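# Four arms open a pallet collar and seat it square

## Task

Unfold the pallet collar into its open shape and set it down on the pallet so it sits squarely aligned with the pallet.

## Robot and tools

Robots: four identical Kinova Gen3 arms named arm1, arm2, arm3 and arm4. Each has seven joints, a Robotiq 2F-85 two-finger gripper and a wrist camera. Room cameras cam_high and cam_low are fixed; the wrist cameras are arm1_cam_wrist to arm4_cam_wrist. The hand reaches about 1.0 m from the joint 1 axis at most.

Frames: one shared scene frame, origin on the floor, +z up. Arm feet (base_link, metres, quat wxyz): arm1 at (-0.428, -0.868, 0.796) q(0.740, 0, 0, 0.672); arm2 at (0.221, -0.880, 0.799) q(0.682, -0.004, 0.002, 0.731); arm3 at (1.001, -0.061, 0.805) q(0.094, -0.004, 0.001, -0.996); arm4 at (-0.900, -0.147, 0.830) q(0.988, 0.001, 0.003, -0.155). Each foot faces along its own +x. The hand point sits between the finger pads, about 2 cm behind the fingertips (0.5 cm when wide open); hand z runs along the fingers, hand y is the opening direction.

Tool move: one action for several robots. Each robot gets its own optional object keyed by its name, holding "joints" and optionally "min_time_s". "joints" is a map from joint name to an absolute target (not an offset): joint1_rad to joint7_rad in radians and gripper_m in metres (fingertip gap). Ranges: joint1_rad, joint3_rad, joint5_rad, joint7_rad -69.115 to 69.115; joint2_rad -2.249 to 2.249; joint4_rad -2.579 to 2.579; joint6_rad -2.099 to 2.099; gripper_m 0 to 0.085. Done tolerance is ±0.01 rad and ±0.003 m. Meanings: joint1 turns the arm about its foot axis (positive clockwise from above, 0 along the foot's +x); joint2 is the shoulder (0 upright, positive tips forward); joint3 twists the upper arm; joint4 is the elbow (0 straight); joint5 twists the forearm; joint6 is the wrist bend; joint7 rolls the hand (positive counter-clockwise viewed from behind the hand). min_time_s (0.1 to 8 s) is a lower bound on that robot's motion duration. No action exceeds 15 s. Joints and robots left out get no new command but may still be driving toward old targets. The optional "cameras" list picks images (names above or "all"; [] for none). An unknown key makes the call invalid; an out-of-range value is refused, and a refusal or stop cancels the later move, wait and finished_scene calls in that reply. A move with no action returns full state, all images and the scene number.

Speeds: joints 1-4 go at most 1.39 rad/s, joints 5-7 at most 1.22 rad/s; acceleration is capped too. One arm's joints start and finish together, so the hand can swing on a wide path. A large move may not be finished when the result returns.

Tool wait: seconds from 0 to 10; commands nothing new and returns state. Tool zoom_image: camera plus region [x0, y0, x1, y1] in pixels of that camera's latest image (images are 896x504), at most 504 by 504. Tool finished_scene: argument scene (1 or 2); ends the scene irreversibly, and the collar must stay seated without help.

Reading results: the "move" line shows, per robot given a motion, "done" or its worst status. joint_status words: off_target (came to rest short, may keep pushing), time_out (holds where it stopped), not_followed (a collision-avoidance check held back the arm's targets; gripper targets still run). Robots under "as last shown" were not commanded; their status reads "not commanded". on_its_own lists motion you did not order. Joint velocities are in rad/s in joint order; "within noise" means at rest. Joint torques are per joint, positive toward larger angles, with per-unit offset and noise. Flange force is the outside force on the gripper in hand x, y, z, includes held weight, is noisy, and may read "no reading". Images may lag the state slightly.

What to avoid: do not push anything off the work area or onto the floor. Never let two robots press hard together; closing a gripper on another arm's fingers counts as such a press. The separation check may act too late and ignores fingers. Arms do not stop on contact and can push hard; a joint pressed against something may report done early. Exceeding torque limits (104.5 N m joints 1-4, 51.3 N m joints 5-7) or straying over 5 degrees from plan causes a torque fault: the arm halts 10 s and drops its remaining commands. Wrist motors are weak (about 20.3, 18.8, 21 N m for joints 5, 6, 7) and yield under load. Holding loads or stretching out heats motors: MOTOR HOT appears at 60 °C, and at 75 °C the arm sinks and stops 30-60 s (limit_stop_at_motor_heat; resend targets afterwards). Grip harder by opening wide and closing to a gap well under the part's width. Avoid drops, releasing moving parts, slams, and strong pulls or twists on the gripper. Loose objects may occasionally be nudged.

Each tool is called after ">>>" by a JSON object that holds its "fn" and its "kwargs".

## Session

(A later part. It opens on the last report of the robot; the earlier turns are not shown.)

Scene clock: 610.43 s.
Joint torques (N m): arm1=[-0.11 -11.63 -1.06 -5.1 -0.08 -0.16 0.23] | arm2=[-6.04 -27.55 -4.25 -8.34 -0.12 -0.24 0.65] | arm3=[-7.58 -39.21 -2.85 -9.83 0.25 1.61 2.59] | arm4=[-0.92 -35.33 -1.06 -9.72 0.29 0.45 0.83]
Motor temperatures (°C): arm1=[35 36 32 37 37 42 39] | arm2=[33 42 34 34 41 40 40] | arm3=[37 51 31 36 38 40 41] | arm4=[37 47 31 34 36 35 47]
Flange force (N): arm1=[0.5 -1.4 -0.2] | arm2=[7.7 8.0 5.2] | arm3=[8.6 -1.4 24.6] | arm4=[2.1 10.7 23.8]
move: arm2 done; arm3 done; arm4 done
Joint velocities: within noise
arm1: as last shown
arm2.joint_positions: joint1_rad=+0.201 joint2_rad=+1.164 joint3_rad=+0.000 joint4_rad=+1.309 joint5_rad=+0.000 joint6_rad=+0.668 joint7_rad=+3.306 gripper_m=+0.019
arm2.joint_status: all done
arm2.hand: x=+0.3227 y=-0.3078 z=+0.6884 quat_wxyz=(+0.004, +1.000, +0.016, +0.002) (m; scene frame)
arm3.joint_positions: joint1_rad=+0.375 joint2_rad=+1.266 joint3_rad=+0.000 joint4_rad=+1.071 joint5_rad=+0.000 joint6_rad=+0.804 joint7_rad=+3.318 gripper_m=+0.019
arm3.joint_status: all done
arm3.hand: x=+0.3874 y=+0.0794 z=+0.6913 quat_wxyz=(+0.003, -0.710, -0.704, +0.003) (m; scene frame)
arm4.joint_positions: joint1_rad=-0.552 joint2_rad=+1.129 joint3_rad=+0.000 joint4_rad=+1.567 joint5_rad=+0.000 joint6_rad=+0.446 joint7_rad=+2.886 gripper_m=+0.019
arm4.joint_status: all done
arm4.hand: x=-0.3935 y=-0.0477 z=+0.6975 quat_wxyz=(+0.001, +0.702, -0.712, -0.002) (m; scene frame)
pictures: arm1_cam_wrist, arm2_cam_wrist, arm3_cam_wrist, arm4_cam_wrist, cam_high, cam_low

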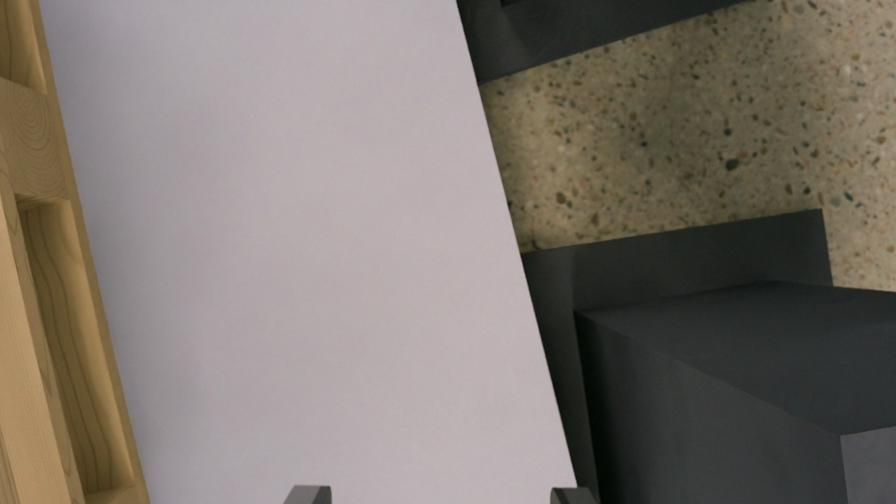

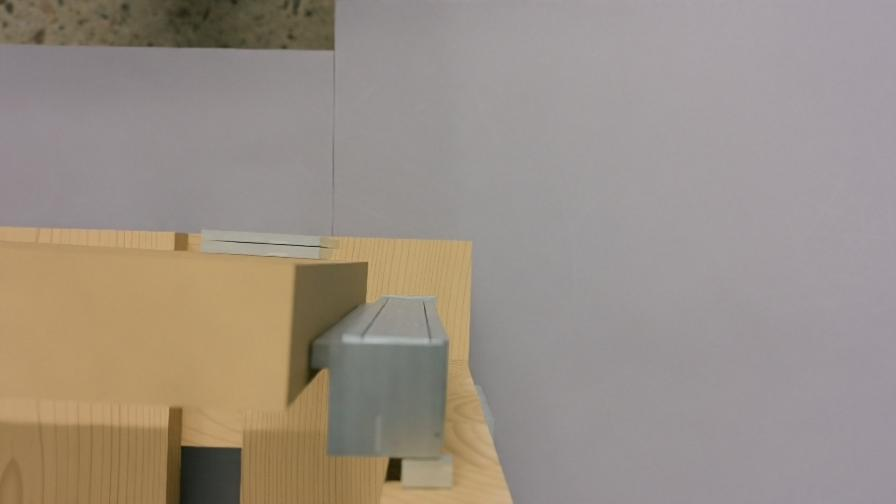

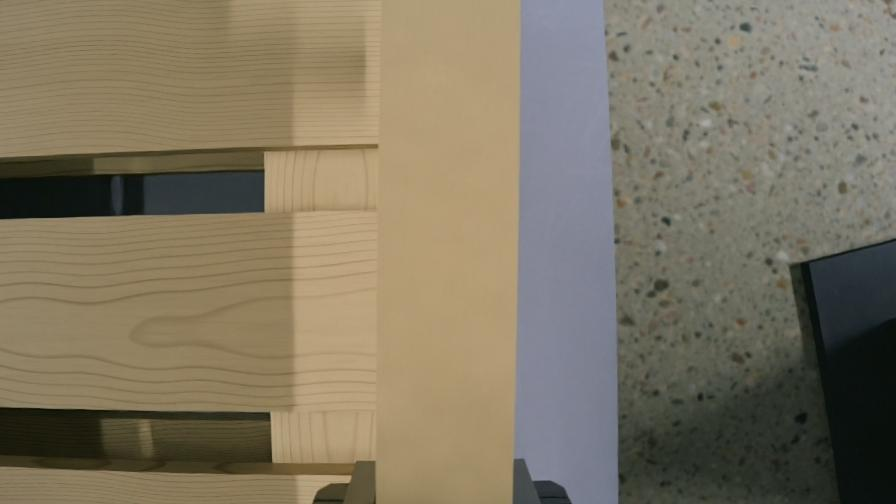

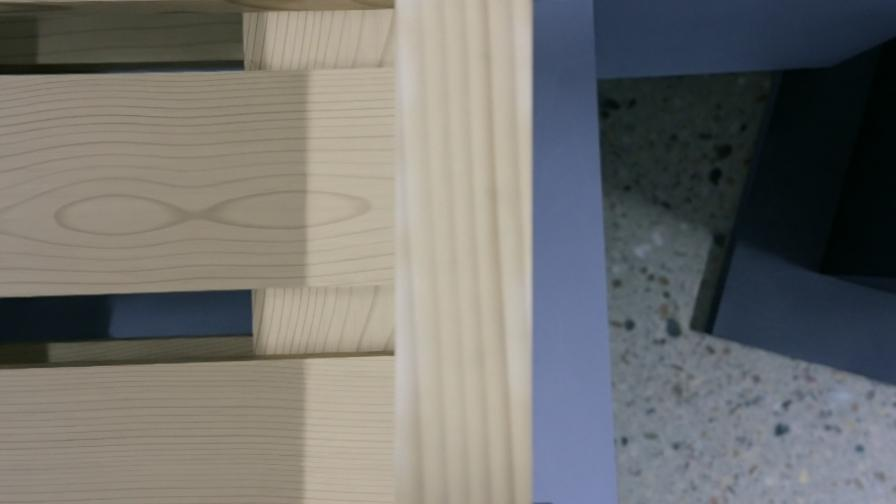

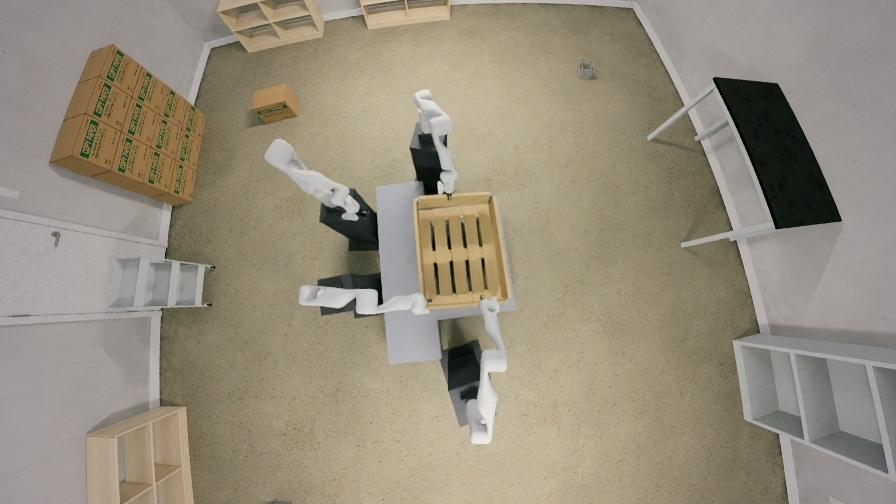

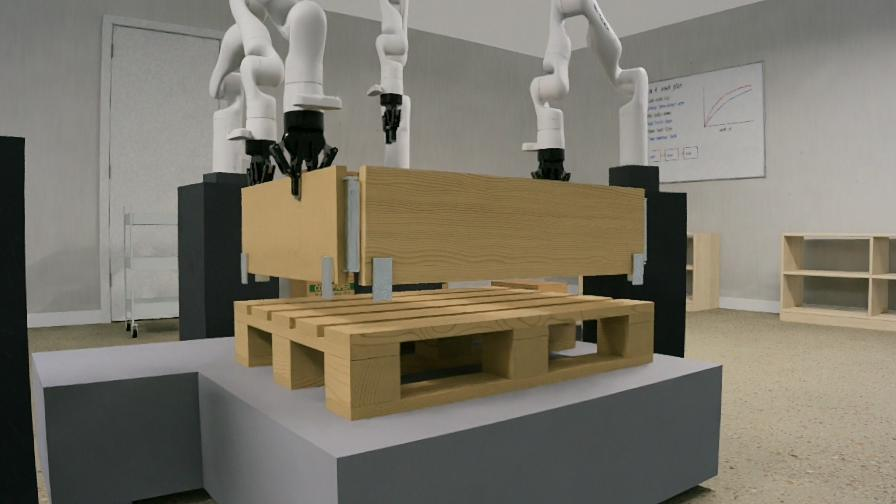

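>>> {"fn": "zoom_image", "kwargs": {"camera": "arm4_cam_wrist", "region": [0, 250, 400, 400]}}

>>> {"fn": "zoom_image", "kwargs": {"camera": "arm4_cam_wrist", "region": [380, 0, 620, 504]}}

>>> {"fn": "zoom_image", "kwargs": {"camera": "arm3_cam_wrist", "region": [0, 130, 400, 260]}}

>>> {"fn": "zoom_image", "kwargs": {"camera": "arm3_cam_wrist", "region": [0, 380, 400, 504]}}

>>> {"fn": "zoom_image", "kwargs": {"camera": "arm3_cam_wrist", "region": [370, 0, 620, 504]}}

Scaled by 1.260 from the camera's 896x504 image, which has a finer 1280x720 frame.

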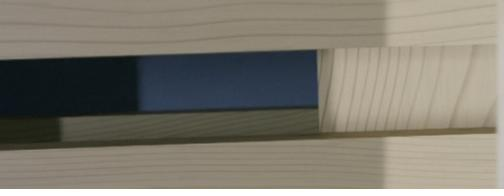

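Scaled by 1.000.

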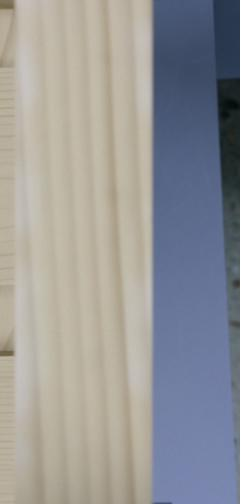

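Scaled by 1.260 from the camera's 896x504 image, which has a finer 1280x720 frame.

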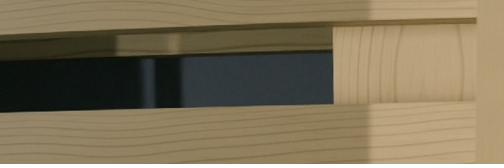

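Scaled by 1.260 from the camera's 896x504 image, which has a finer 1280x720 frame.

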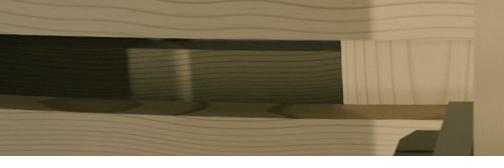

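Scaled by 1.000.

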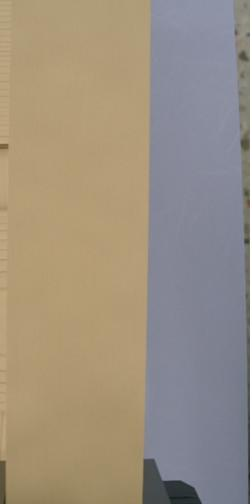

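>>> {"fn": "move", "kwargs": {"arm1": {"joints": {"joint1_rad": 0.1876, "joint2_rad": 0.7339, "joint4_rad": 1.3797, "joint6_rad": 1.0280, "joint7_rad": 4.996}, "min_time_s": 3}, "cameras": ["arm1_cam_wrist"]}}

>>> {"fn": "wait", "kwargs": {"seconds": 0.5, "cameras": ["arm1_cam_wrist"]}}

Scene clock: 644.43 s.
Joint torques (N m): arm1=[-0.06 -21.55 -0.76 -7.43 -0.09 -0.18 0.28] | arm2=[-6.01 -27.55 -4.26 -8.37 -0.11 -0.25 0.67] | arm3=[-7.63 -39.27 -2.8 -9.79 0.24 1.57 2.53] | arm4=[-0.9 -35.34 -1.09 -9.66 0.3 0.47 0.85]
Motor temperatures (°C): arm1=[35 35 32 37 37 42 39] | arm2=[33 43 34 34 41 40 40] | arm3=[37 50 31 36 38 40 41] | arm4=[37 49 31 34 36 35 47]
Flange force (N): arm1=[2.3 0.3 -0.1] | arm2=[7.6 8.1 5.2] | arm3=[8.9 -1.8 24.7] | arm4=[2.0 10.5 23.9]
move: arm1 done
Joint velocities: within noise
arm1.joint_positions: joint1_rad=+0.188 joint2_rad=+0.734 joint3_rad=+0.000 joint4_rad=+1.380 joint5_rad=+0.000 joint6_rad=+1.028 joint7_rad=+4.996 gripper_m=+0.042
arm1.joint_status: all done
arm1.hand: x=-0.2500 y=-0.3457 z=+0.9192 quat_wxyz=(+0.000, +0.707, +0.707, +0.000) (m; scene frame)
arm2, arm3, arm4: as last shown
pictures: arm1_cam_wrist

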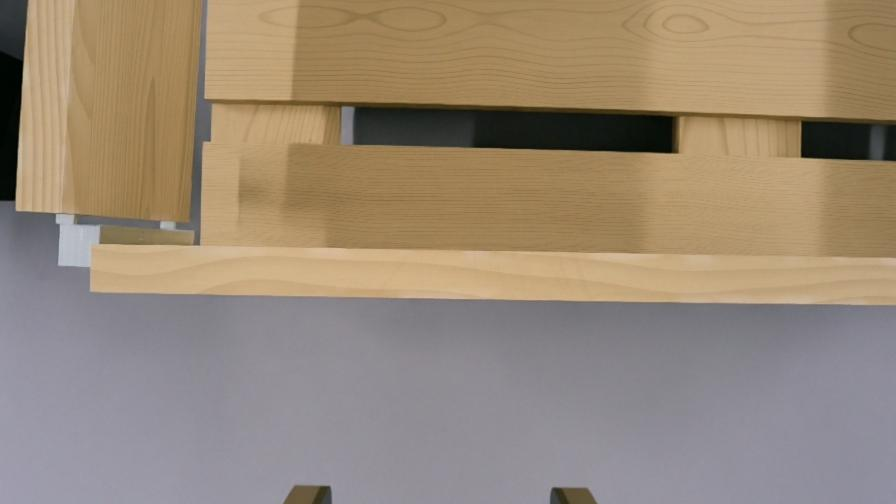

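Scene clock: 644.93 s.
Joint torques (N m): arm1=[-0.08 -21.5 -0.79 -7.41 -0.08 -0.18 0.21] | arm2=[-6.02 -27.56 -4.26 -8.37 -0.14 -0.25 0.69] | arm3=[-7.66 -39.32 -2.8 -9.8 0.22 1.57 2.55] | arm4=[-0.88 -35.34 -1.06 -9.71 0.31 0.44 0.88]
Motor temperatures (°C): arm1=[35 35 32 37 37 42 39] | arm2=[33 43 34 34 41 40 40] | arm3=[37 50 31 36 38 40 41] | arm4=[37 49 31 34 36 35 47]
Flange force (N): arm1=[2.3 0.4 -0.2] | arm2=[7.6 8.1 5.2] | arm3=[8.9 -1.8 24.8] | arm4=[2.0 10.6 23.8]
Joint velocities: within noise
arm1.joint_positions: joint1_rad=+0.188 joint2_rad=+0.734 joint3_rad=+0.000 joint4_rad=+1.380 joint5_rad=+0.000 joint6_rad=+1.028 joint7_rad=+4.996 gripper_m=+0.042
arm1.joint_status: all done
arm1.hand: x=-0.2500 y=-0.3457 z=+0.9192 quat_wxyz=(+0.000, +0.707, +0.707, +0.000) (m; scene frame)
arm2.joint_positions: joint1_rad=+0.201 joint2_rad=+1.164 joint3_rad=+0.000 joint4_rad=+1.309 joint5_rad=+0.000 joint6_rad=+0.668 joint7_rad=+3.306 gripper_m=+0.019
arm2.joint_status: not commanded
arm2.hand: x=+0.3227 y=-0.3078 z=+0.6884 quat_wxyz=(+0.004, +1.000, +0.016, +0.002) (m; scene frame)
arm3.joint_positions: joint1_rad=+0.375 joint2_rad=+1.266 joint3_rad=+0.000 joint4_rad=+1.071 joint5_rad=+0.000 joint6_rad=+0.804 joint7_rad=+3.318 gripper_m=+0.019
arm3.joint_status: not commanded
arm3.hand: x=+0.3874 y=+0.0794 z=+0.6913 quat_wxyz=(+0.003, -0.710, -0.704, +0.003) (m; scene frame)
arm4.joint_positions: joint1_rad=-0.552 joint2_rad=+1.129 joint3_rad=+0.000 joint4_rad=+1.567 joint5_rad=+0.000 joint6_rad=+0.446 joint7_rad=+2.886 gripper_m=+0.019
arm4.joint_status: not commanded
arm4.hand: x=-0.3935 y=-0.0477 z=+0.6975 quat_wxyz=(+0.001, +0.702, -0.712, -0.002) (m; scene frame)
wait: 0.50 s; at rest by 0.27 s
pictures: arm1_cam_wrist

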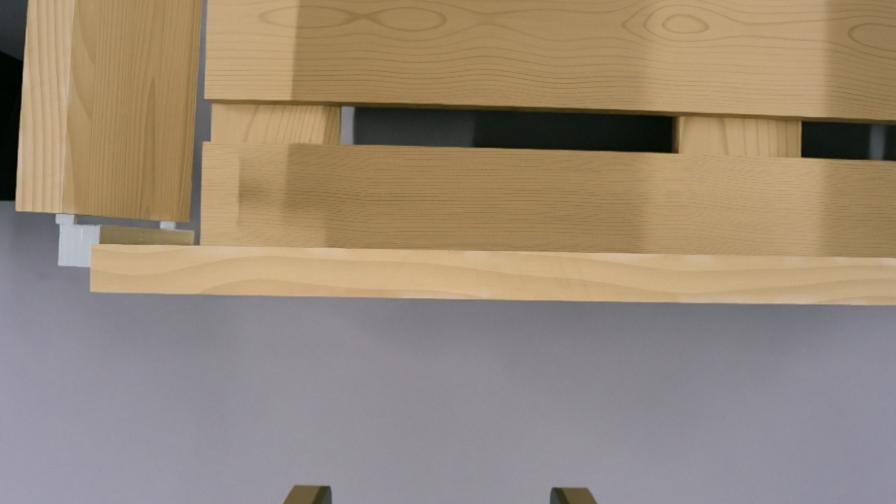

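>>> {"fn": "zoom_image", "kwargs": {"camera": "arm1_cam_wrist", "region": [0, 60, 450, 310]}}

>>> {"fn": "zoom_image", "kwargs": {"camera": "arm1_cam_wrist", "region": [446, 60, 896, 310]}}

>>> {"fn": "zoom_image", "kwargs": {"camera": "arm1_cam_wrist", "region": [0, 0, 250, 300]}}

Scaled by 1.120 from the camera's 896x504 image, which has a finer 1280x720 frame.

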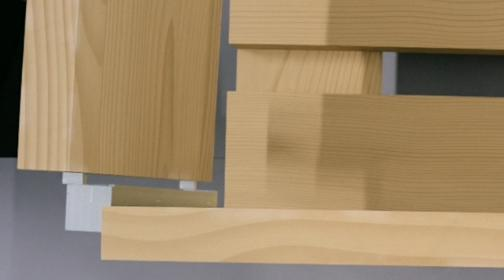

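Scaled by 1.120 from the camera's 896x504 image, which has a finer 1280x720 frame.

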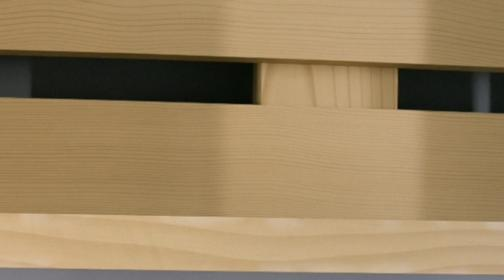

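Scaled by 1.680 from the camera's 896x504 image, which has a finer 1280x720 frame.

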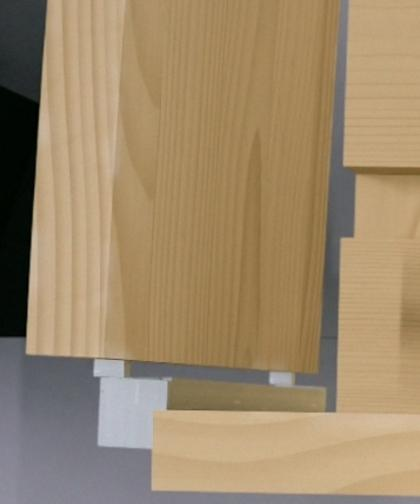

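>>> {"fn": "move", "kwargs": {"arm2": {"joints": {"joint1_rad": 0.2112, "joint2_rad": 1.1616, "joint4_rad": 1.3157, "joint6_rad": 0.6643, "joint7_rad": 3.3037}, "min_time_s": 2}, "arm3": {"joints": {"joint1_rad": 0.3739, "joint2_rad": 1.2704, "joint4_rad": 1.0595, "joint6_rad": 0.8118, "joint7_rad": 3.3396}, "min_time_s": 2}, "arm4": {"joints": {"joint1_rad": -0.5637, "joint2_rad": 1.1304, "joint4_rad": 1.5601, "joint6_rad": 0.4511, "joint7_rad": 2.8963}, "min_time_s": 2}, "cameras": ["arm1_cam_wrist", "arm2_cam_wrist", "arm3_cam_wrist", "arm4_cam_wrist"]}}

>>> {"fn": "wait", "kwargs": {"seconds": 0.5}}

Scene clock: 658.40 s.
Joint torques (N m): arm1=[-0.05 -21.57 -0.71 -7.39 -0.1 -0.21 0.24] | arm2=[-5.71 -27.3 -4.07 -6.82 -0.13 0.45 0.57] | arm3=[-4.93 -38.93 -0.53 -10.37 0.98 1.07 2.39] | arm4=[-0.72 -36.62 -0.8 -11.05 0.34 -0.42 0.82]
Motor temperatures (°C): arm1=[35 35 32 37 37 42 39] | arm2=[33 43 34 34 41 40 40] | arm3=[37 50 31 36 38 40 41] | arm4=[37 49 31 34 36 35 47]
Flange force (N): arm1=[2.5 0.4 -0.2] | arm2=[8.2 3.7 6.7] | arm3=[4.4 -0.6 22.9] | arm4=[1.9 11.9 24.2]
move: arm2 done; arm3 done; arm4 done
Joint velocities: within noise
arm1: as last shown
arm2.joint_positions: joint1_rad=+0.211 joint2_rad=+1.162 joint3_rad=+0.000 joint4_rad=+1.316 joint5_rad=+0.000 joint6_rad=+0.664 joint7_rad=+3.304 gripper_m=+0.019
arm2.joint_status: all done
arm2.hand: x=+0.3286 y=-0.3102 z=+0.6884 quat_wxyz=(+0.004, +1.000, +0.010, +0.002) (m; scene frame)
arm3.joint_positions: joint1_rad=+0.374 joint2_rad=+1.270 joint3_rad=+0.000 joint4_rad=+1.059 joint5_rad=+0.000 joint6_rad=+0.812 joint7_rad=+3.340 gripper_m=+0.019
arm3.joint_status: all done
arm3.hand: x=+0.3852 y=+0.0794 z=+0.6914 quat_wxyz=(+0.003, -0.702, -0.712, +0.003) (m; scene frame)
arm4.joint_positions: joint1_rad=-0.564 joint2_rad=+1.130 joint3_rad=+0.000 joint4_rad=+1.560 joint5_rad=+0.000 joint6_rad=+0.451 joint7_rad=+2.896 gripper_m=+0.019
arm4.joint_status: all done
arm4.hand: x=-0.3930 y=-0.0415 z=+0.6976 quat_wxyz=(+0.001, +0.710, -0.704, -0.002) (m; scene frame)
pictures: arm1_cam_wrist, arm2_cam_wrist, arm3_cam_wrist, arm4_cam_wrist

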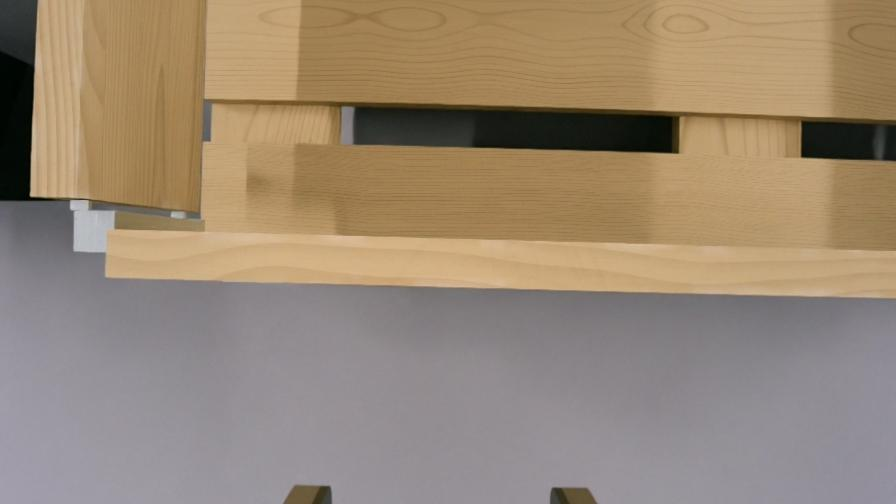

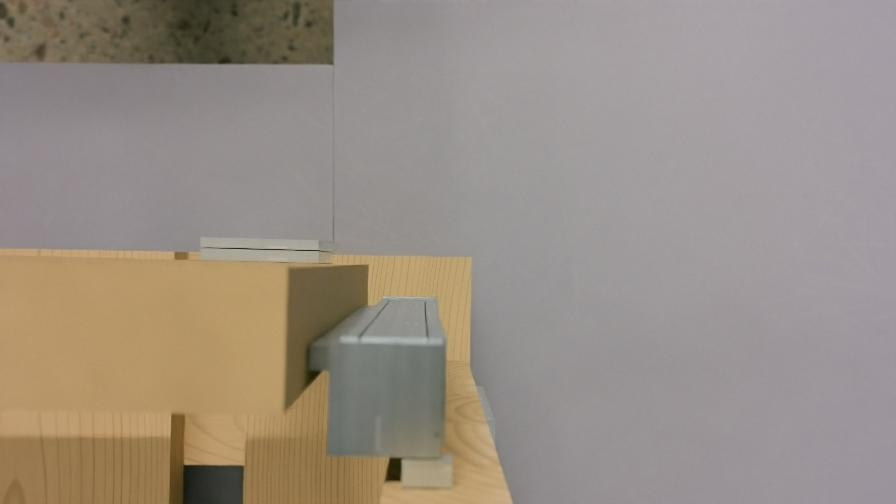

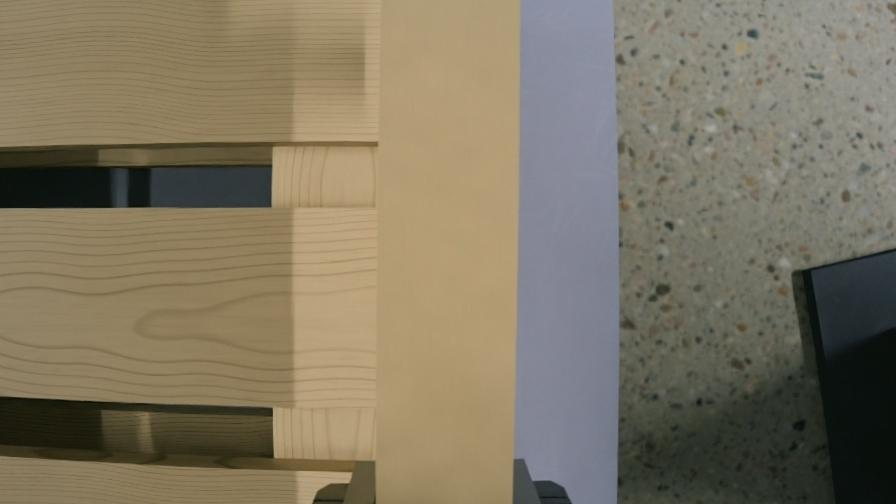

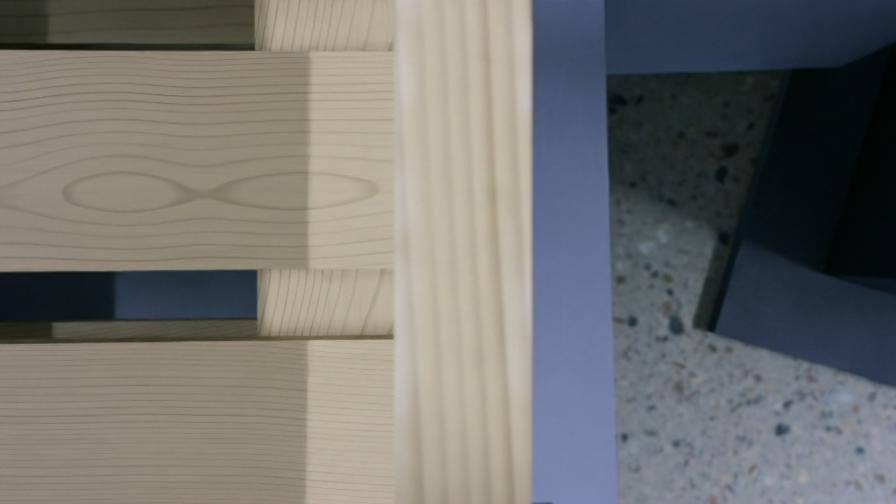

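Scene clock: 658.90 s.
Joint torques (N m): arm1=[0.02 -21.53 -0.77 -7.4 -0.08 -0.17 0.29] | arm2=[-5.69 -27.3 -4.05 -6.84 -0.14 0.46 0.59] | arm3=[-4.97 -38.8 -0.52 -10.39 0.95 1.03 2.4] | arm4=[-0.7 -36.61 -0.81 -11.1 0.34 -0.44 0.81]
Motor temperatures (°C): arm1=[35 35 32 37 37 42 39] | arm2=[33 43 34 34 41 40 40] | arm3=[37 50 31 36 38 40 41] | arm4=[37 49 31 34 36 35 47]
Flange force (N): arm1=[2.4 0.1 -0.2] | arm2=[8.2 3.8 6.7] | arm3=[4.5 -0.4 22.6] | arm4=[1.9 12.1 24.1]
Joint velocities: within noise
arm1.joint_positions: joint1_rad=+0.188 joint2_rad=+0.734 joint3_rad=+0.000 joint4_rad=+1.380 joint5_rad=+0.000 joint6_rad=+1.028 joint7_rad=+4.996 gripper_m=+0.042
arm1.joint_status: not commanded
arm1.hand: x=-0.2500 y=-0.3457 z=+0.9192 quat_wxyz=(+0.000, +0.707, +0.707, +0.000) (m; scene frame)
arm2.joint_positions: joint1_rad=+0.211 joint2_rad=+1.162 joint3_rad=+0.000 joint4_rad=+1.316 joint5_rad=+0.000 joint6_rad=+0.664 joint7_rad=+3.304 gripper_m=+0.019
arm2.joint_status: all done
arm2.hand: x=+0.3286 y=-0.3102 z=+0.6884 quat_wxyz=(+0.004, +1.000, +0.010, +0.002) (m; scene frame)
arm3.joint_positions: joint1_rad=+0.374 joint2_rad=+1.270 joint3_rad=+0.000 joint4_rad=+1.059 joint5_rad=+0.000 joint6_rad=+0.812 joint7_rad=+3.340 gripper_m=+0.019
arm3.joint_status: all done
arm3.hand: x=+0.3852 y=+0.0794 z=+0.6914 quat_wxyz=(+0.003, -0.702, -0.712, +0.003) (m; scene frame)
arm4.joint_positions: joint1_rad=-0.564 joint2_rad=+1.130 joint3_rad=+0.000 joint4_rad=+1.560 joint5_rad=+0.000 joint6_rad=+0.451 joint7_rad=+2.896 gripper_m=+0.019
arm4.joint_status: all done
arm4.hand: x=-0.3930 y=-0.0415 z=+0.6976 quat_wxyz=(+0.001, +0.710, -0.704, -0.002) (m; scene frame)
wait: 0.50 s; at rest by 0.27 s
pictures: none

>>> {"fn": "move", "kwargs": {"arm2": {"joints": {"joint2_rad": 1.2307, "joint4_rad": 1.2890, "joint6_rad": 0.6219}, "min_time_s": 3}, "arm3": {"joints": {"joint2_rad": 1.3378, "joint4_rad": 1.0260, "joint6_rad": 0.7778}, "min_time_s": 3}, "arm4": {"joints": {"joint2_rad": 1.2061, "joint4_rad": 1.5281, "joint6_rad": 0.4074}, "min_time_s": 3}}}

>>> {"fn": "wait", "kwargs": {"seconds": 0.5, "cameras": ["arm1_cam_wrist", "arm2_cam_wrist", "cam_high", "cam_low"]}}

>>> {"fn": "zoom_image", "kwargs": {"camera": "cam_low", "region": [230, 220, 450, 360]}}

>>> {"fn": "zoom_image", "kwargs": {"camera": "cam_low", "region": [560, 230, 680, 350]}}

>>> {"fn": "zoom_image", "kwargs": {"camera": "arm2_cam_wrist", "region": [150, 180, 550, 504]}}

>>> {"fn": "zoom_image", "kwargs": {"camera": "cam_high", "region": [405, 185, 515, 320]}}

Scene clock: 666.53 s.
Joint torques (N m): arm1=[-0.09 -21.55 -0.77 -7.36 -0.09 -0.2 0.29] | arm2=[-4.9 -27.49 -3.17 -6.47 0.23 0.45 0.61] | arm3=[-4.45 -38.25 -0.07 -9.3 1.13 1.37 2.37] | arm4=[-0.91 -35.65 -1.14 -8.62 0.16 0.43 0.68]
Motor temperatures (°C): arm1=[35 35 32 38 37 42 39] | arm2=[33 43 34 34 41 40 40] | arm3=[37 50 31 37 38 40 41] | arm4=[37 49 31 34 36 35 47]
Flange force (N): arm1=[2.6 0.4 -0.3] | arm2=[6.7 3.6 6.5] | arm3=[4.0 -1.9 22.4] | arm4=[1.9 8.7 23.5]
move: arm2 done; arm3 done; arm4 done
Joint velocities: within noise
arm1: as last shown
arm2.joint_positions: joint1_rad=+0.211 joint2_rad=+1.231 joint3_rad=+0.000 joint4_rad=+1.289 joint5_rad=+0.000 joint6_rad=+0.622 joint7_rad=+3.304 gripper_m=+0.019
arm2.joint_status: all done
arm2.hand: x=+0.3287 y=-0.3106 z=+0.6534 quat_wxyz=(+0.004, +1.000, +0.010, +0.002) (m; scene frame)
arm3.joint_positions: joint1_rad=+0.374 joint2_rad=+1.338 joint3_rad=+0.000 joint4_rad=+1.026 joint5_rad=+0.000 joint6_rad=+0.778 joint7_rad=+3.340 gripper_m=+0.019
arm3.joint_status: all done
arm3.hand: x=+0.3849 y=+0.0794 z=+0.6564 quat_wxyz=(+0.003, -0.703, -0.712, +0.003) (m; scene frame)
arm4.joint_positions: joint1_rad=-0.564 joint2_rad=+1.206 joint3_rad=+0.000 joint4_rad=+1.528 joint5_rad=+0.000 joint6_rad=+0.407 joint7_rad=+2.896 gripper_m=+0.019
arm4.joint_status: all done
arm4.hand: x=-0.3932 y=-0.0414 z=+0.6626 quat_wxyz=(+0.001, +0.710, -0.704, -0.002) (m; scene frame)
pictures: none

Scene clock: 667.03 s.
Joint torques (N m): arm1=[-0.03 -21.53 -0.76 -7.39 -0.11 -0.23 0.27] | arm2=[-4.91 -27.5 -3.2 -6.44 0.25 0.46 0.63] | arm3=[-4.52 -38.37 -0.13 -9.29 1.12 1.37 2.41] | arm4=[-0.93 -35.68 -1.15 -8.64 0.15 0.45 0.66]
Motor temperatures (°C): arm1=[35 35 32 38 37 42 39] | arm2=[33 43 34 34 41 40 40] | arm3=[37 50 31 37 38 40 41] | arm4=[37 49 31 34 36 35 47]
Flange force (N): arm1=[2.6 0.3 -0.3] | arm2=[6.8 3.4 6.6] | arm3=[4.1 -2.2 22.7] | arm4=[2.0 8.8 23.6]
Joint velocities: within noise
arm1.joint_positions: joint1_rad=+0.188 joint2_rad=+0.734 joint3_rad=+0.000 joint4_rad=+1.380 joint5_rad=+0.000 joint6_rad=+1.028 joint7_rad=+4.996 gripper_m=+0.042
arm1.joint_status: not commanded
arm1.hand: x=-0.2500 y=-0.3457 z=+0.9192 quat_wxyz=(+0.000, +0.707, +0.707, +0.000) (m; scene frame)
arm2.joint_positions: joint1_rad=+0.211 joint2_rad=+1.231 joint3_rad=+0.000 joint4_rad=+1.289 joint5_rad=+0.000 joint6_rad=+0.622 joint7_rad=+3.304 gripper_m=+0.019
arm2.joint_status: all done
arm2.hand: x=+0.3287 y=-0.3106 z=+0.6534 quat_wxyz=(+0.004, +1.000, +0.010, +0.002) (m; scene frame)
arm3.joint_positions: joint1_rad=+0.374 joint2_rad=+1.338 joint3_rad=+0.000 joint4_rad=+1.026 joint5_rad=+0.000 joint6_rad=+0.778 joint7_rad=+3.340 gripper_m=+0.019
arm3.joint_status: all done
arm3.hand: x=+0.3849 y=+0.0794 z=+0.6564 quat_wxyz=(+0.003, -0.703, -0.712, +0.003) (m; scene frame)
arm4.joint_positions: joint1_rad=-0.564 joint2_rad=+1.206 joint3_rad=+0.000 joint4_rad=+1.528 joint5_rad=+0.000 joint6_rad=+0.407 joint7_rad=+2.896 gripper_m=+0.019
arm4.joint_status: all done
arm4.hand: x=-0.3932 y=-0.0414 z=+0.6626 quat_wxyz=(+0.001, +0.710, -0.704, -0.002) (m; scene frame)
wait: 0.50 s; at rest by 0.27 s
pictures: arm1_cam_wrist, arm2_cam_wrist, cam_high, cam_low

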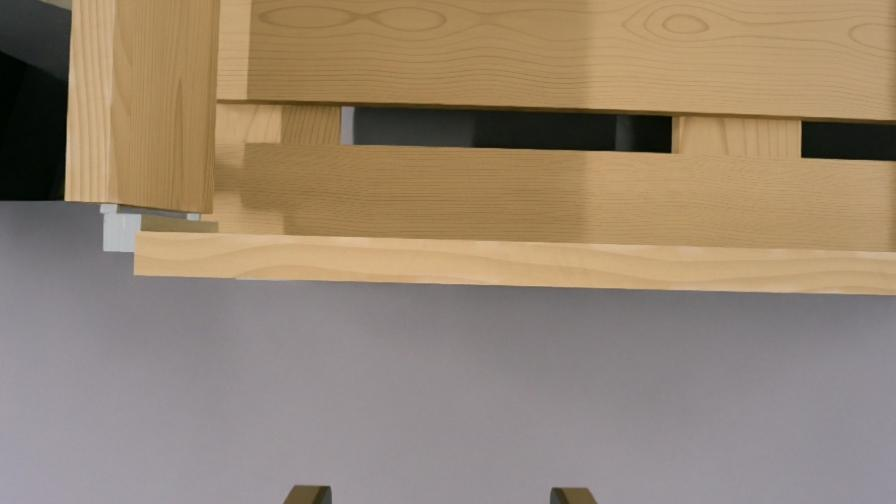

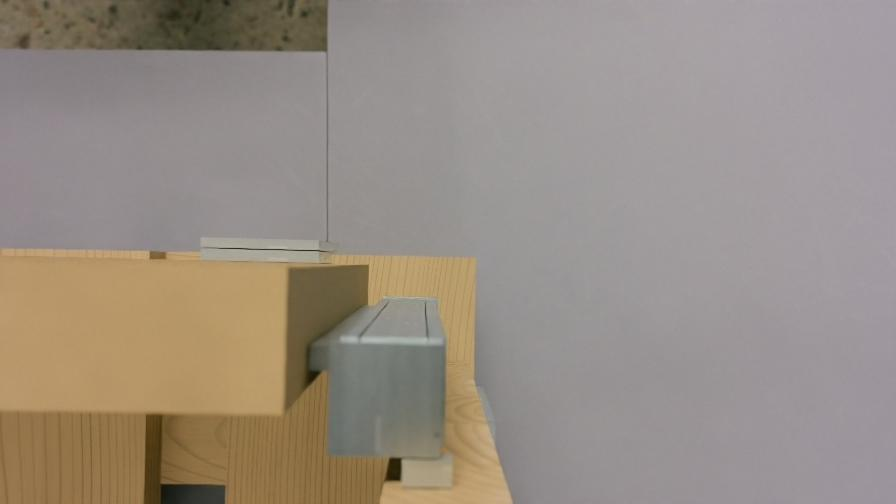

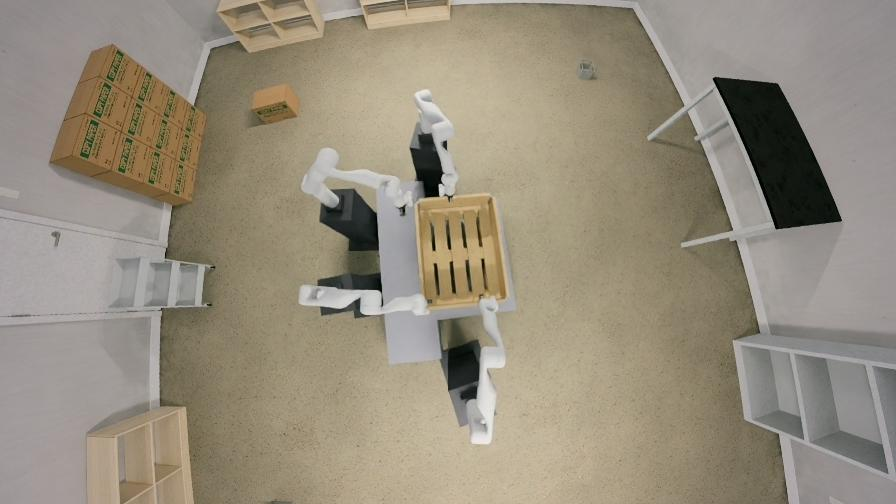

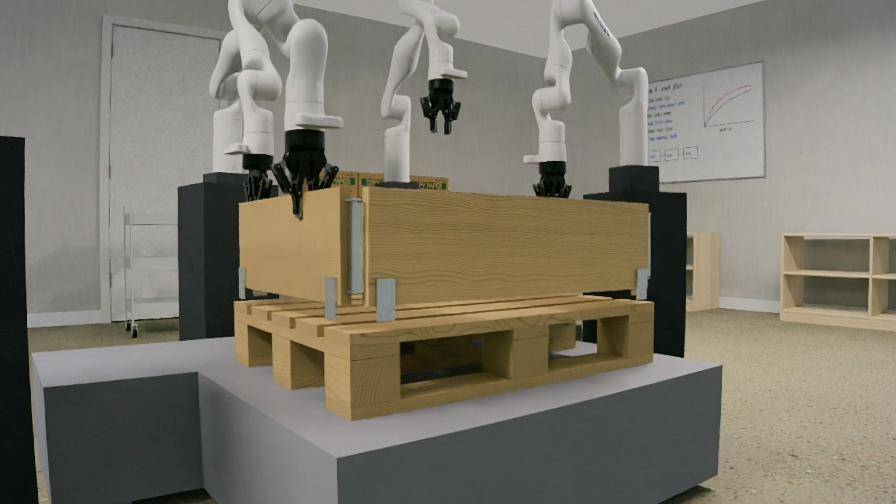

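Scaled by 2.291 from the camera's 896x504 image, which has a finer 1280x720 frame.

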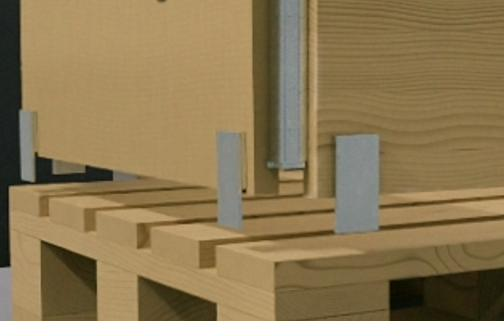

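Scaled by 4.200 from the camera's 896x504 image, which has a finer 1280x720 frame.

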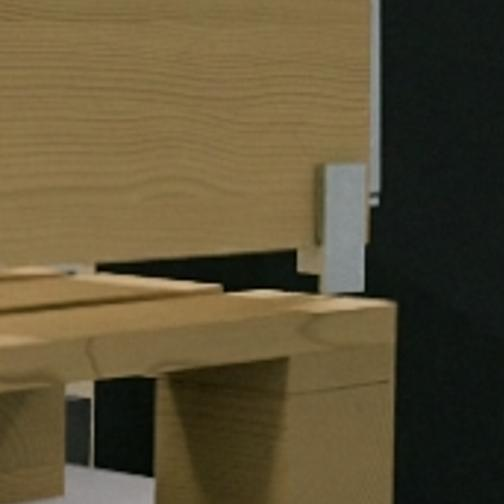

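Scaled by 1.260 from the camera's 896x504 image, which has a finer 1280x720 frame.

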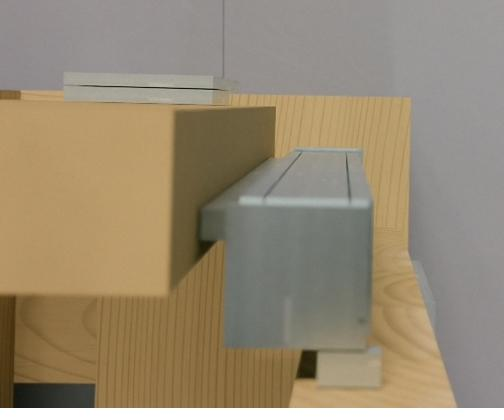

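Scaled by 3.733 from the camera's 896x504 image, which has a finer 1280x720 frame.

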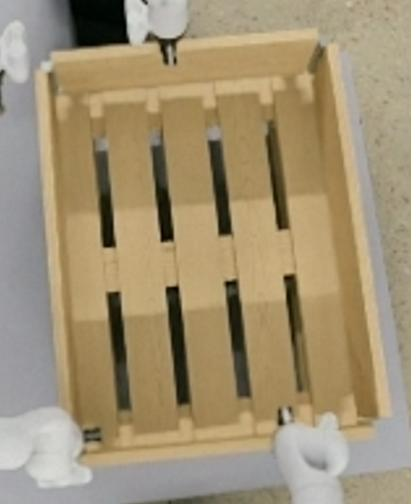

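>>> {"fn": "zoom_image", "kwargs": {"camera": "cam_low", "region": [315, 265, 365, 325]}}

>>> {"fn": "zoom_image", "kwargs": {"camera": "cam_low", "region": [225, 255, 275, 315]}}

>>> {"fn": "zoom_image", "kwargs": {"camera": "arm2_cam_wrist", "region": [180, 220, 350, 280]}}

>>> {"fn": "zoom_image", "kwargs": {"camera": "arm2_cam_wrist", "region": [440, 340, 540, 460]}}

>>> {"fn": "zoom_image", "kwargs": {"camera": "arm1_cam_wrist", "region": [50, 170, 260, 290]}}

Scaled by 8.400 from the camera's 896x504 image, which has a finer 1280x720 frame.

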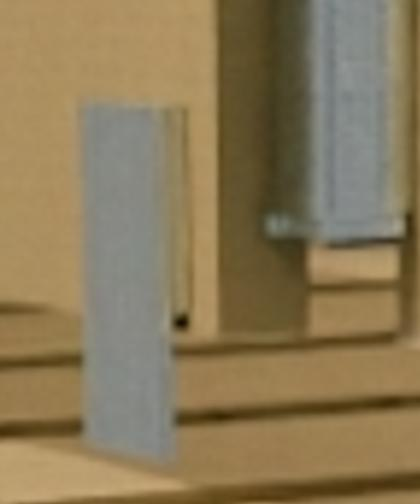

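Scaled by 8.400 from the camera's 896x504 image, which has a finer 1280x720 frame.

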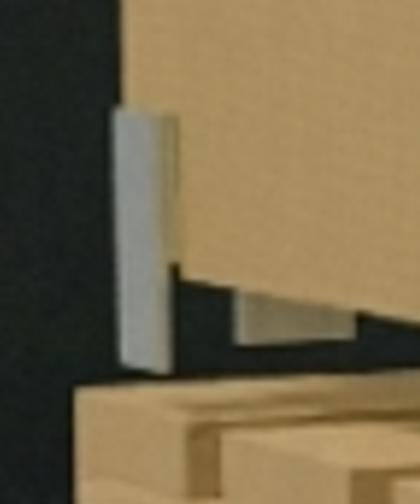

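Scaled by 2.965 from the camera's 896x504 image, which has a finer 1280x720 frame.

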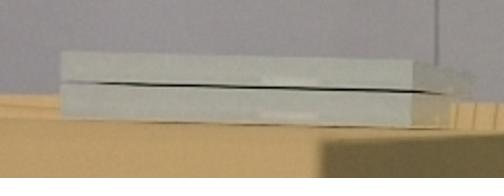

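Scaled by 4.200 from the camera's 896x504 image, which has a finer 1280x720 frame.

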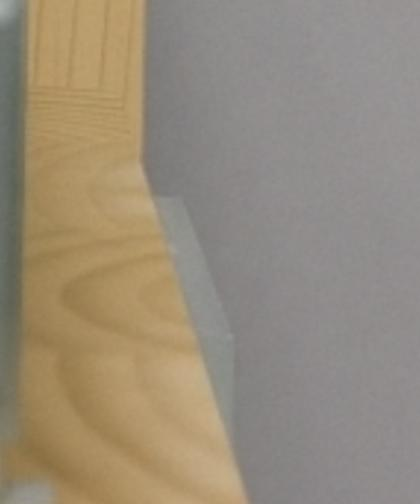

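Scaled by 2.400 from the camera's 896x504 image, which has a finer 1280x720 frame.

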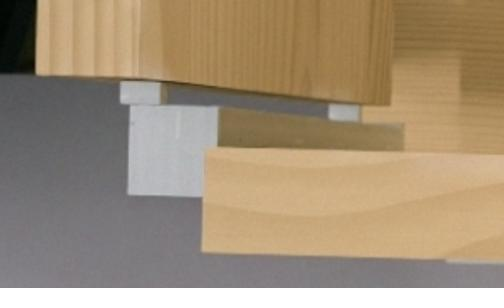

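>>> {"fn": "move", "kwargs": {"arm2": {"joints": {"joint1_rad": 0.2150, "joint2_rad": 1.2414, "joint4_rad": 1.2880, "joint6_rad": 0.6122, "joint7_rad": 3.3075}, "min_time_s": 2}, "arm3": {"joints": {"joint1_rad": 0.3723, "joint2_rad": 1.3453, "joint4_rad": 1.0317, "joint6_rad": 0.7646, "joint7_rad": 3.3380}, "min_time_s": 2}, "arm4": {"joints": {"joint1_rad": -0.5601, "joint2_rad": 1.2210, "joint4_rad": 1.5151, "joint6_rad": 0.4055, "joint7_rad": 2.8999}, "min_time_s": 2}}}

>>> {"fn": "wait", "kwargs": {"seconds": 0.4, "cameras": ["arm1_cam_wrist", "arm2_cam_wrist", "cam_low"]}}

>>> {"fn": "zoom_image", "kwargs": {"camera": "cam_low", "region": [230, 250, 410, 360]}}

>>> {"fn": "zoom_image", "kwargs": {"camera": "cam_low", "region": [590, 240, 680, 330]}}

>>> {"fn": "zoom_image", "kwargs": {"camera": "arm2_cam_wrist", "region": [180, 220, 350, 280]}}

>>> {"fn": "zoom_image", "kwargs": {"camera": "arm2_cam_wrist", "region": [440, 340, 540, 460]}}

>>> {"fn": "zoom_image", "kwargs": {"camera": "arm1_cam_wrist", "region": [50, 170, 260, 290]}}

Scene clock: 688.43 s.
Joint torques (N m): arm1=[-0.05 -21.55 -0.8 -7.47 -0.05 -0.19 0.32] | arm2=[-4.88 -27.41 -3.16 -6.25 0.29 0.44 0.65] | arm3=[-4.53 -38.41 -0.25 -9.28 1.12 1.27 2.4] | arm4=[-0.89 -35.65 -1.09 -8.64 0.15 0.38 0.64]
Motor temperatures (°C): arm1=[35 34 32 38 37 42 39] | arm2=[33 43 34 34 41 40 40] | arm3=[37 50 31 37 38 40 41] | arm4=[37 48 31 34 36 35 46]
Flange force (N): arm1=[2.2 0.1 -0.1] | arm2=[6.8 3.1 6.5] | arm3=[4.1 -2.0 22.7] | arm4=[2.0 8.9 23.0]
move: arm2 done; arm3 done; arm4 done
Joint velocities: within noise
arm1: as last shown
arm2.joint_positions: joint1_rad=+0.215 joint2_rad=+1.241 joint3_rad=+0.000 joint4_rad=+1.288 joint5_rad=+0.000 joint6_rad=+0.612 joint7_rad=+3.307 gripper_m=+0.019
arm2.joint_status: all done
arm2.hand: x=+0.3307 y=-0.3120 z=+0.6474 quat_wxyz=(+0.004, +1.000, +0.010, +0.002) (m; scene frame)
arm3.joint_positions: joint1_rad=+0.372 joint2_rad=+1.345 joint3_rad=+0.000 joint4_rad=+1.032 joint5_rad=+0.000 joint6_rad=+0.765 joint7_rad=+3.338 gripper_m=+0.019
arm3.joint_status: all done
arm3.hand: x=+0.3868 y=+0.0780 z=+0.6504 quat_wxyz=(+0.003, -0.703, -0.712, +0.003) (m; scene frame)
arm4.joint_positions: joint1_rad=-0.560 joint2_rad=+1.221 joint3_rad=+0.000 joint4_rad=+1.515 joint5_rad=+0.000 joint6_rad=+0.405 joint7_rad=+2.900 gripper_m=+0.019
arm4.joint_status: all done
arm4.hand: x=-0.3912 y=-0.0428 z=+0.6565 quat_wxyz=(+0.001, +0.710, -0.704, -0.002) (m; scene frame)
pictures: none

Scene clock: 688.83 s.
Joint torques (N m): arm1=[-0.01 -21.49 -0.83 -7.37 -0.09 -0.18 0.26] | arm2=[-4.89 -27.41 -3.14 -6.29 0.28 0.44 0.63] | arm3=[-4.53 -38.4 -0.15 -9.2 1.14 1.31 2.32] | arm4=[-0.88 -35.65 -1.12 -8.64 0.14 0.42 0.65]
Motor temperatures (°C): arm1=[35 34 32 38 37 42 39] | arm2=[33 43 34 34 41 40 40] | arm3=[37 50 31 37 38 40 41] | arm4=[37 48 31 34 36 35 46]
Flange force (N): arm1=[2.5 0.2 -0.3] | arm2=[6.8 3.3 6.4] | arm3=[4.3 -2.3 22.8] | arm4=[1.9 9.0 23.0]
Joint velocities: within noise
arm1.joint_positions: joint1_rad=+0.188 joint2_rad=+0.734 joint3_rad=+0.000 joint4_rad=+1.380 joint5_rad=+0.000 joint6_rad=+1.028 joint7_rad=+4.996 gripper_m=+0.042
arm1.joint_status: not commanded
arm1.hand: x=-0.2500 y=-0.3457 z=+0.9192 quat_wxyz=(+0.000, +0.707, +0.707, +0.000) (m; scene frame)
arm2.joint_positions: joint1_rad=+0.215 joint2_rad=+1.241 joint3_rad=+0.000 joint4_rad=+1.288 joint5_rad=+0.000 joint6_rad=+0.612 joint7_rad=+3.307 gripper_m=+0.019
arm2.joint_status: all done
arm2.hand: x=+0.3307 y=-0.3120 z=+0.6474 quat_wxyz=(+0.004, +1.000, +0.010, +0.002) (m; scene frame)
arm3.joint_positions: joint1_rad=+0.372 joint2_rad=+1.345 joint3_rad=+0.000 joint4_rad=+1.032 joint5_rad=+0.000 joint6_rad=+0.765 joint7_rad=+3.338 gripper_m=+0.019
arm3.joint_status: all done
arm3.hand: x=+0.3868 y=+0.0780 z=+0.6504 quat_wxyz=(+0.003, -0.703, -0.712, +0.003) (m; scene frame)
arm4.joint_positions: joint1_rad=-0.560 joint2_rad=+1.221 joint3_rad=+0.000 joint4_rad=+1.515 joint5_rad=+0.000 joint6_rad=+0.405 joint7_rad=+2.900 gripper_m=+0.019
arm4.joint_status: all done
arm4.hand: x=-0.3912 y=-0.0428 z=+0.6565 quat_wxyz=(+0.001, +0.710, -0.704, -0.002) (m; scene frame)
wait: 0.40 s; at rest by 0.27 s
pictures: arm1_cam_wrist, arm2_cam_wrist, cam_low

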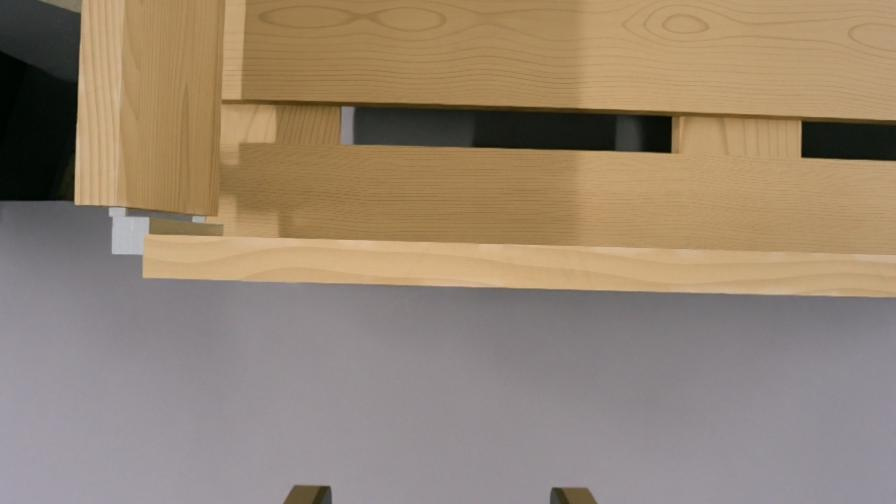

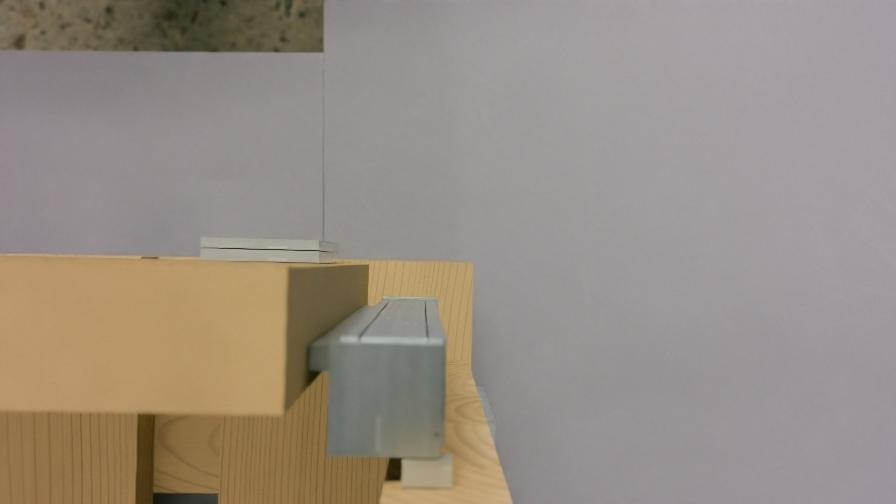

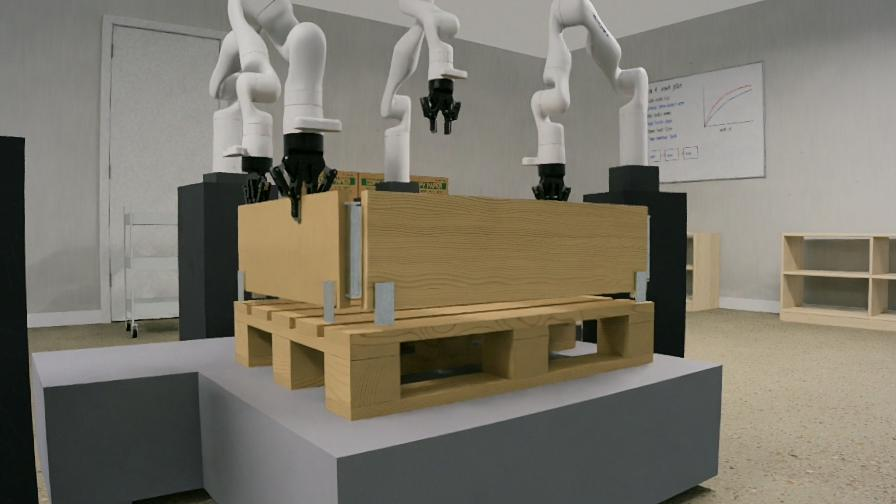

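Scaled by 2.800 from the camera's 896x504 image, which has a finer 1280x720 frame.

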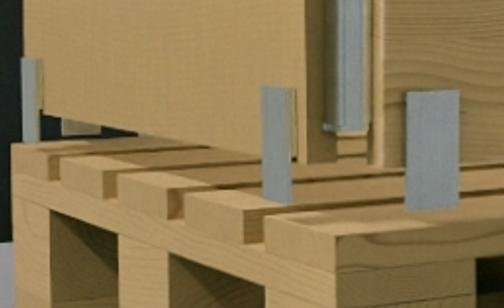

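Scaled by 5.600 from the camera's 896x504 image, which has a finer 1280x720 frame.

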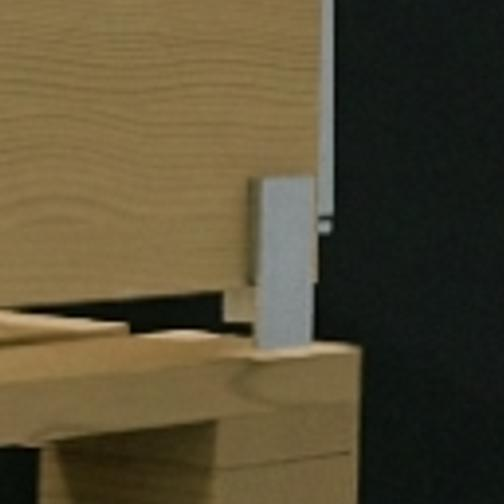

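Scaled by 2.965 from the camera's 896x504 image, which has a finer 1280x720 frame.

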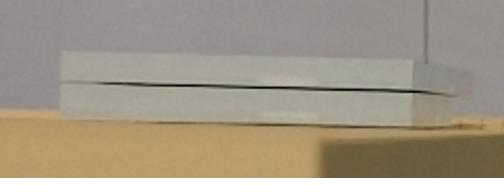

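Scaled by 4.200 from the camera's 896x504 image, which has a finer 1280x720 frame.

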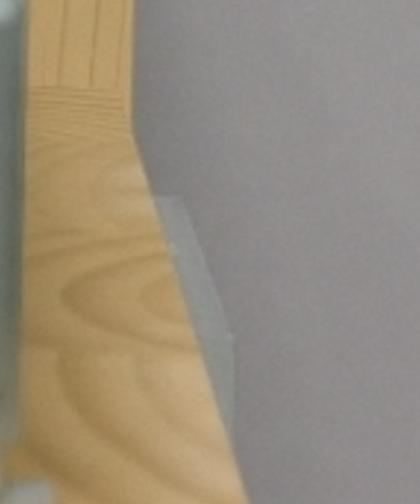

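Scaled by 2.400 from the camera's 896x504 image, which has a finer 1280x720 frame.

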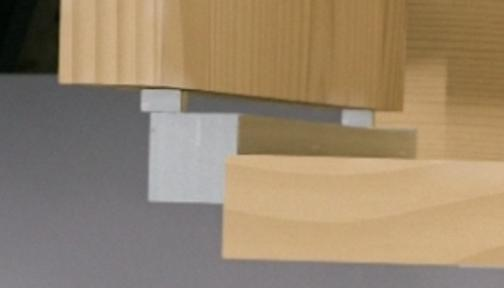

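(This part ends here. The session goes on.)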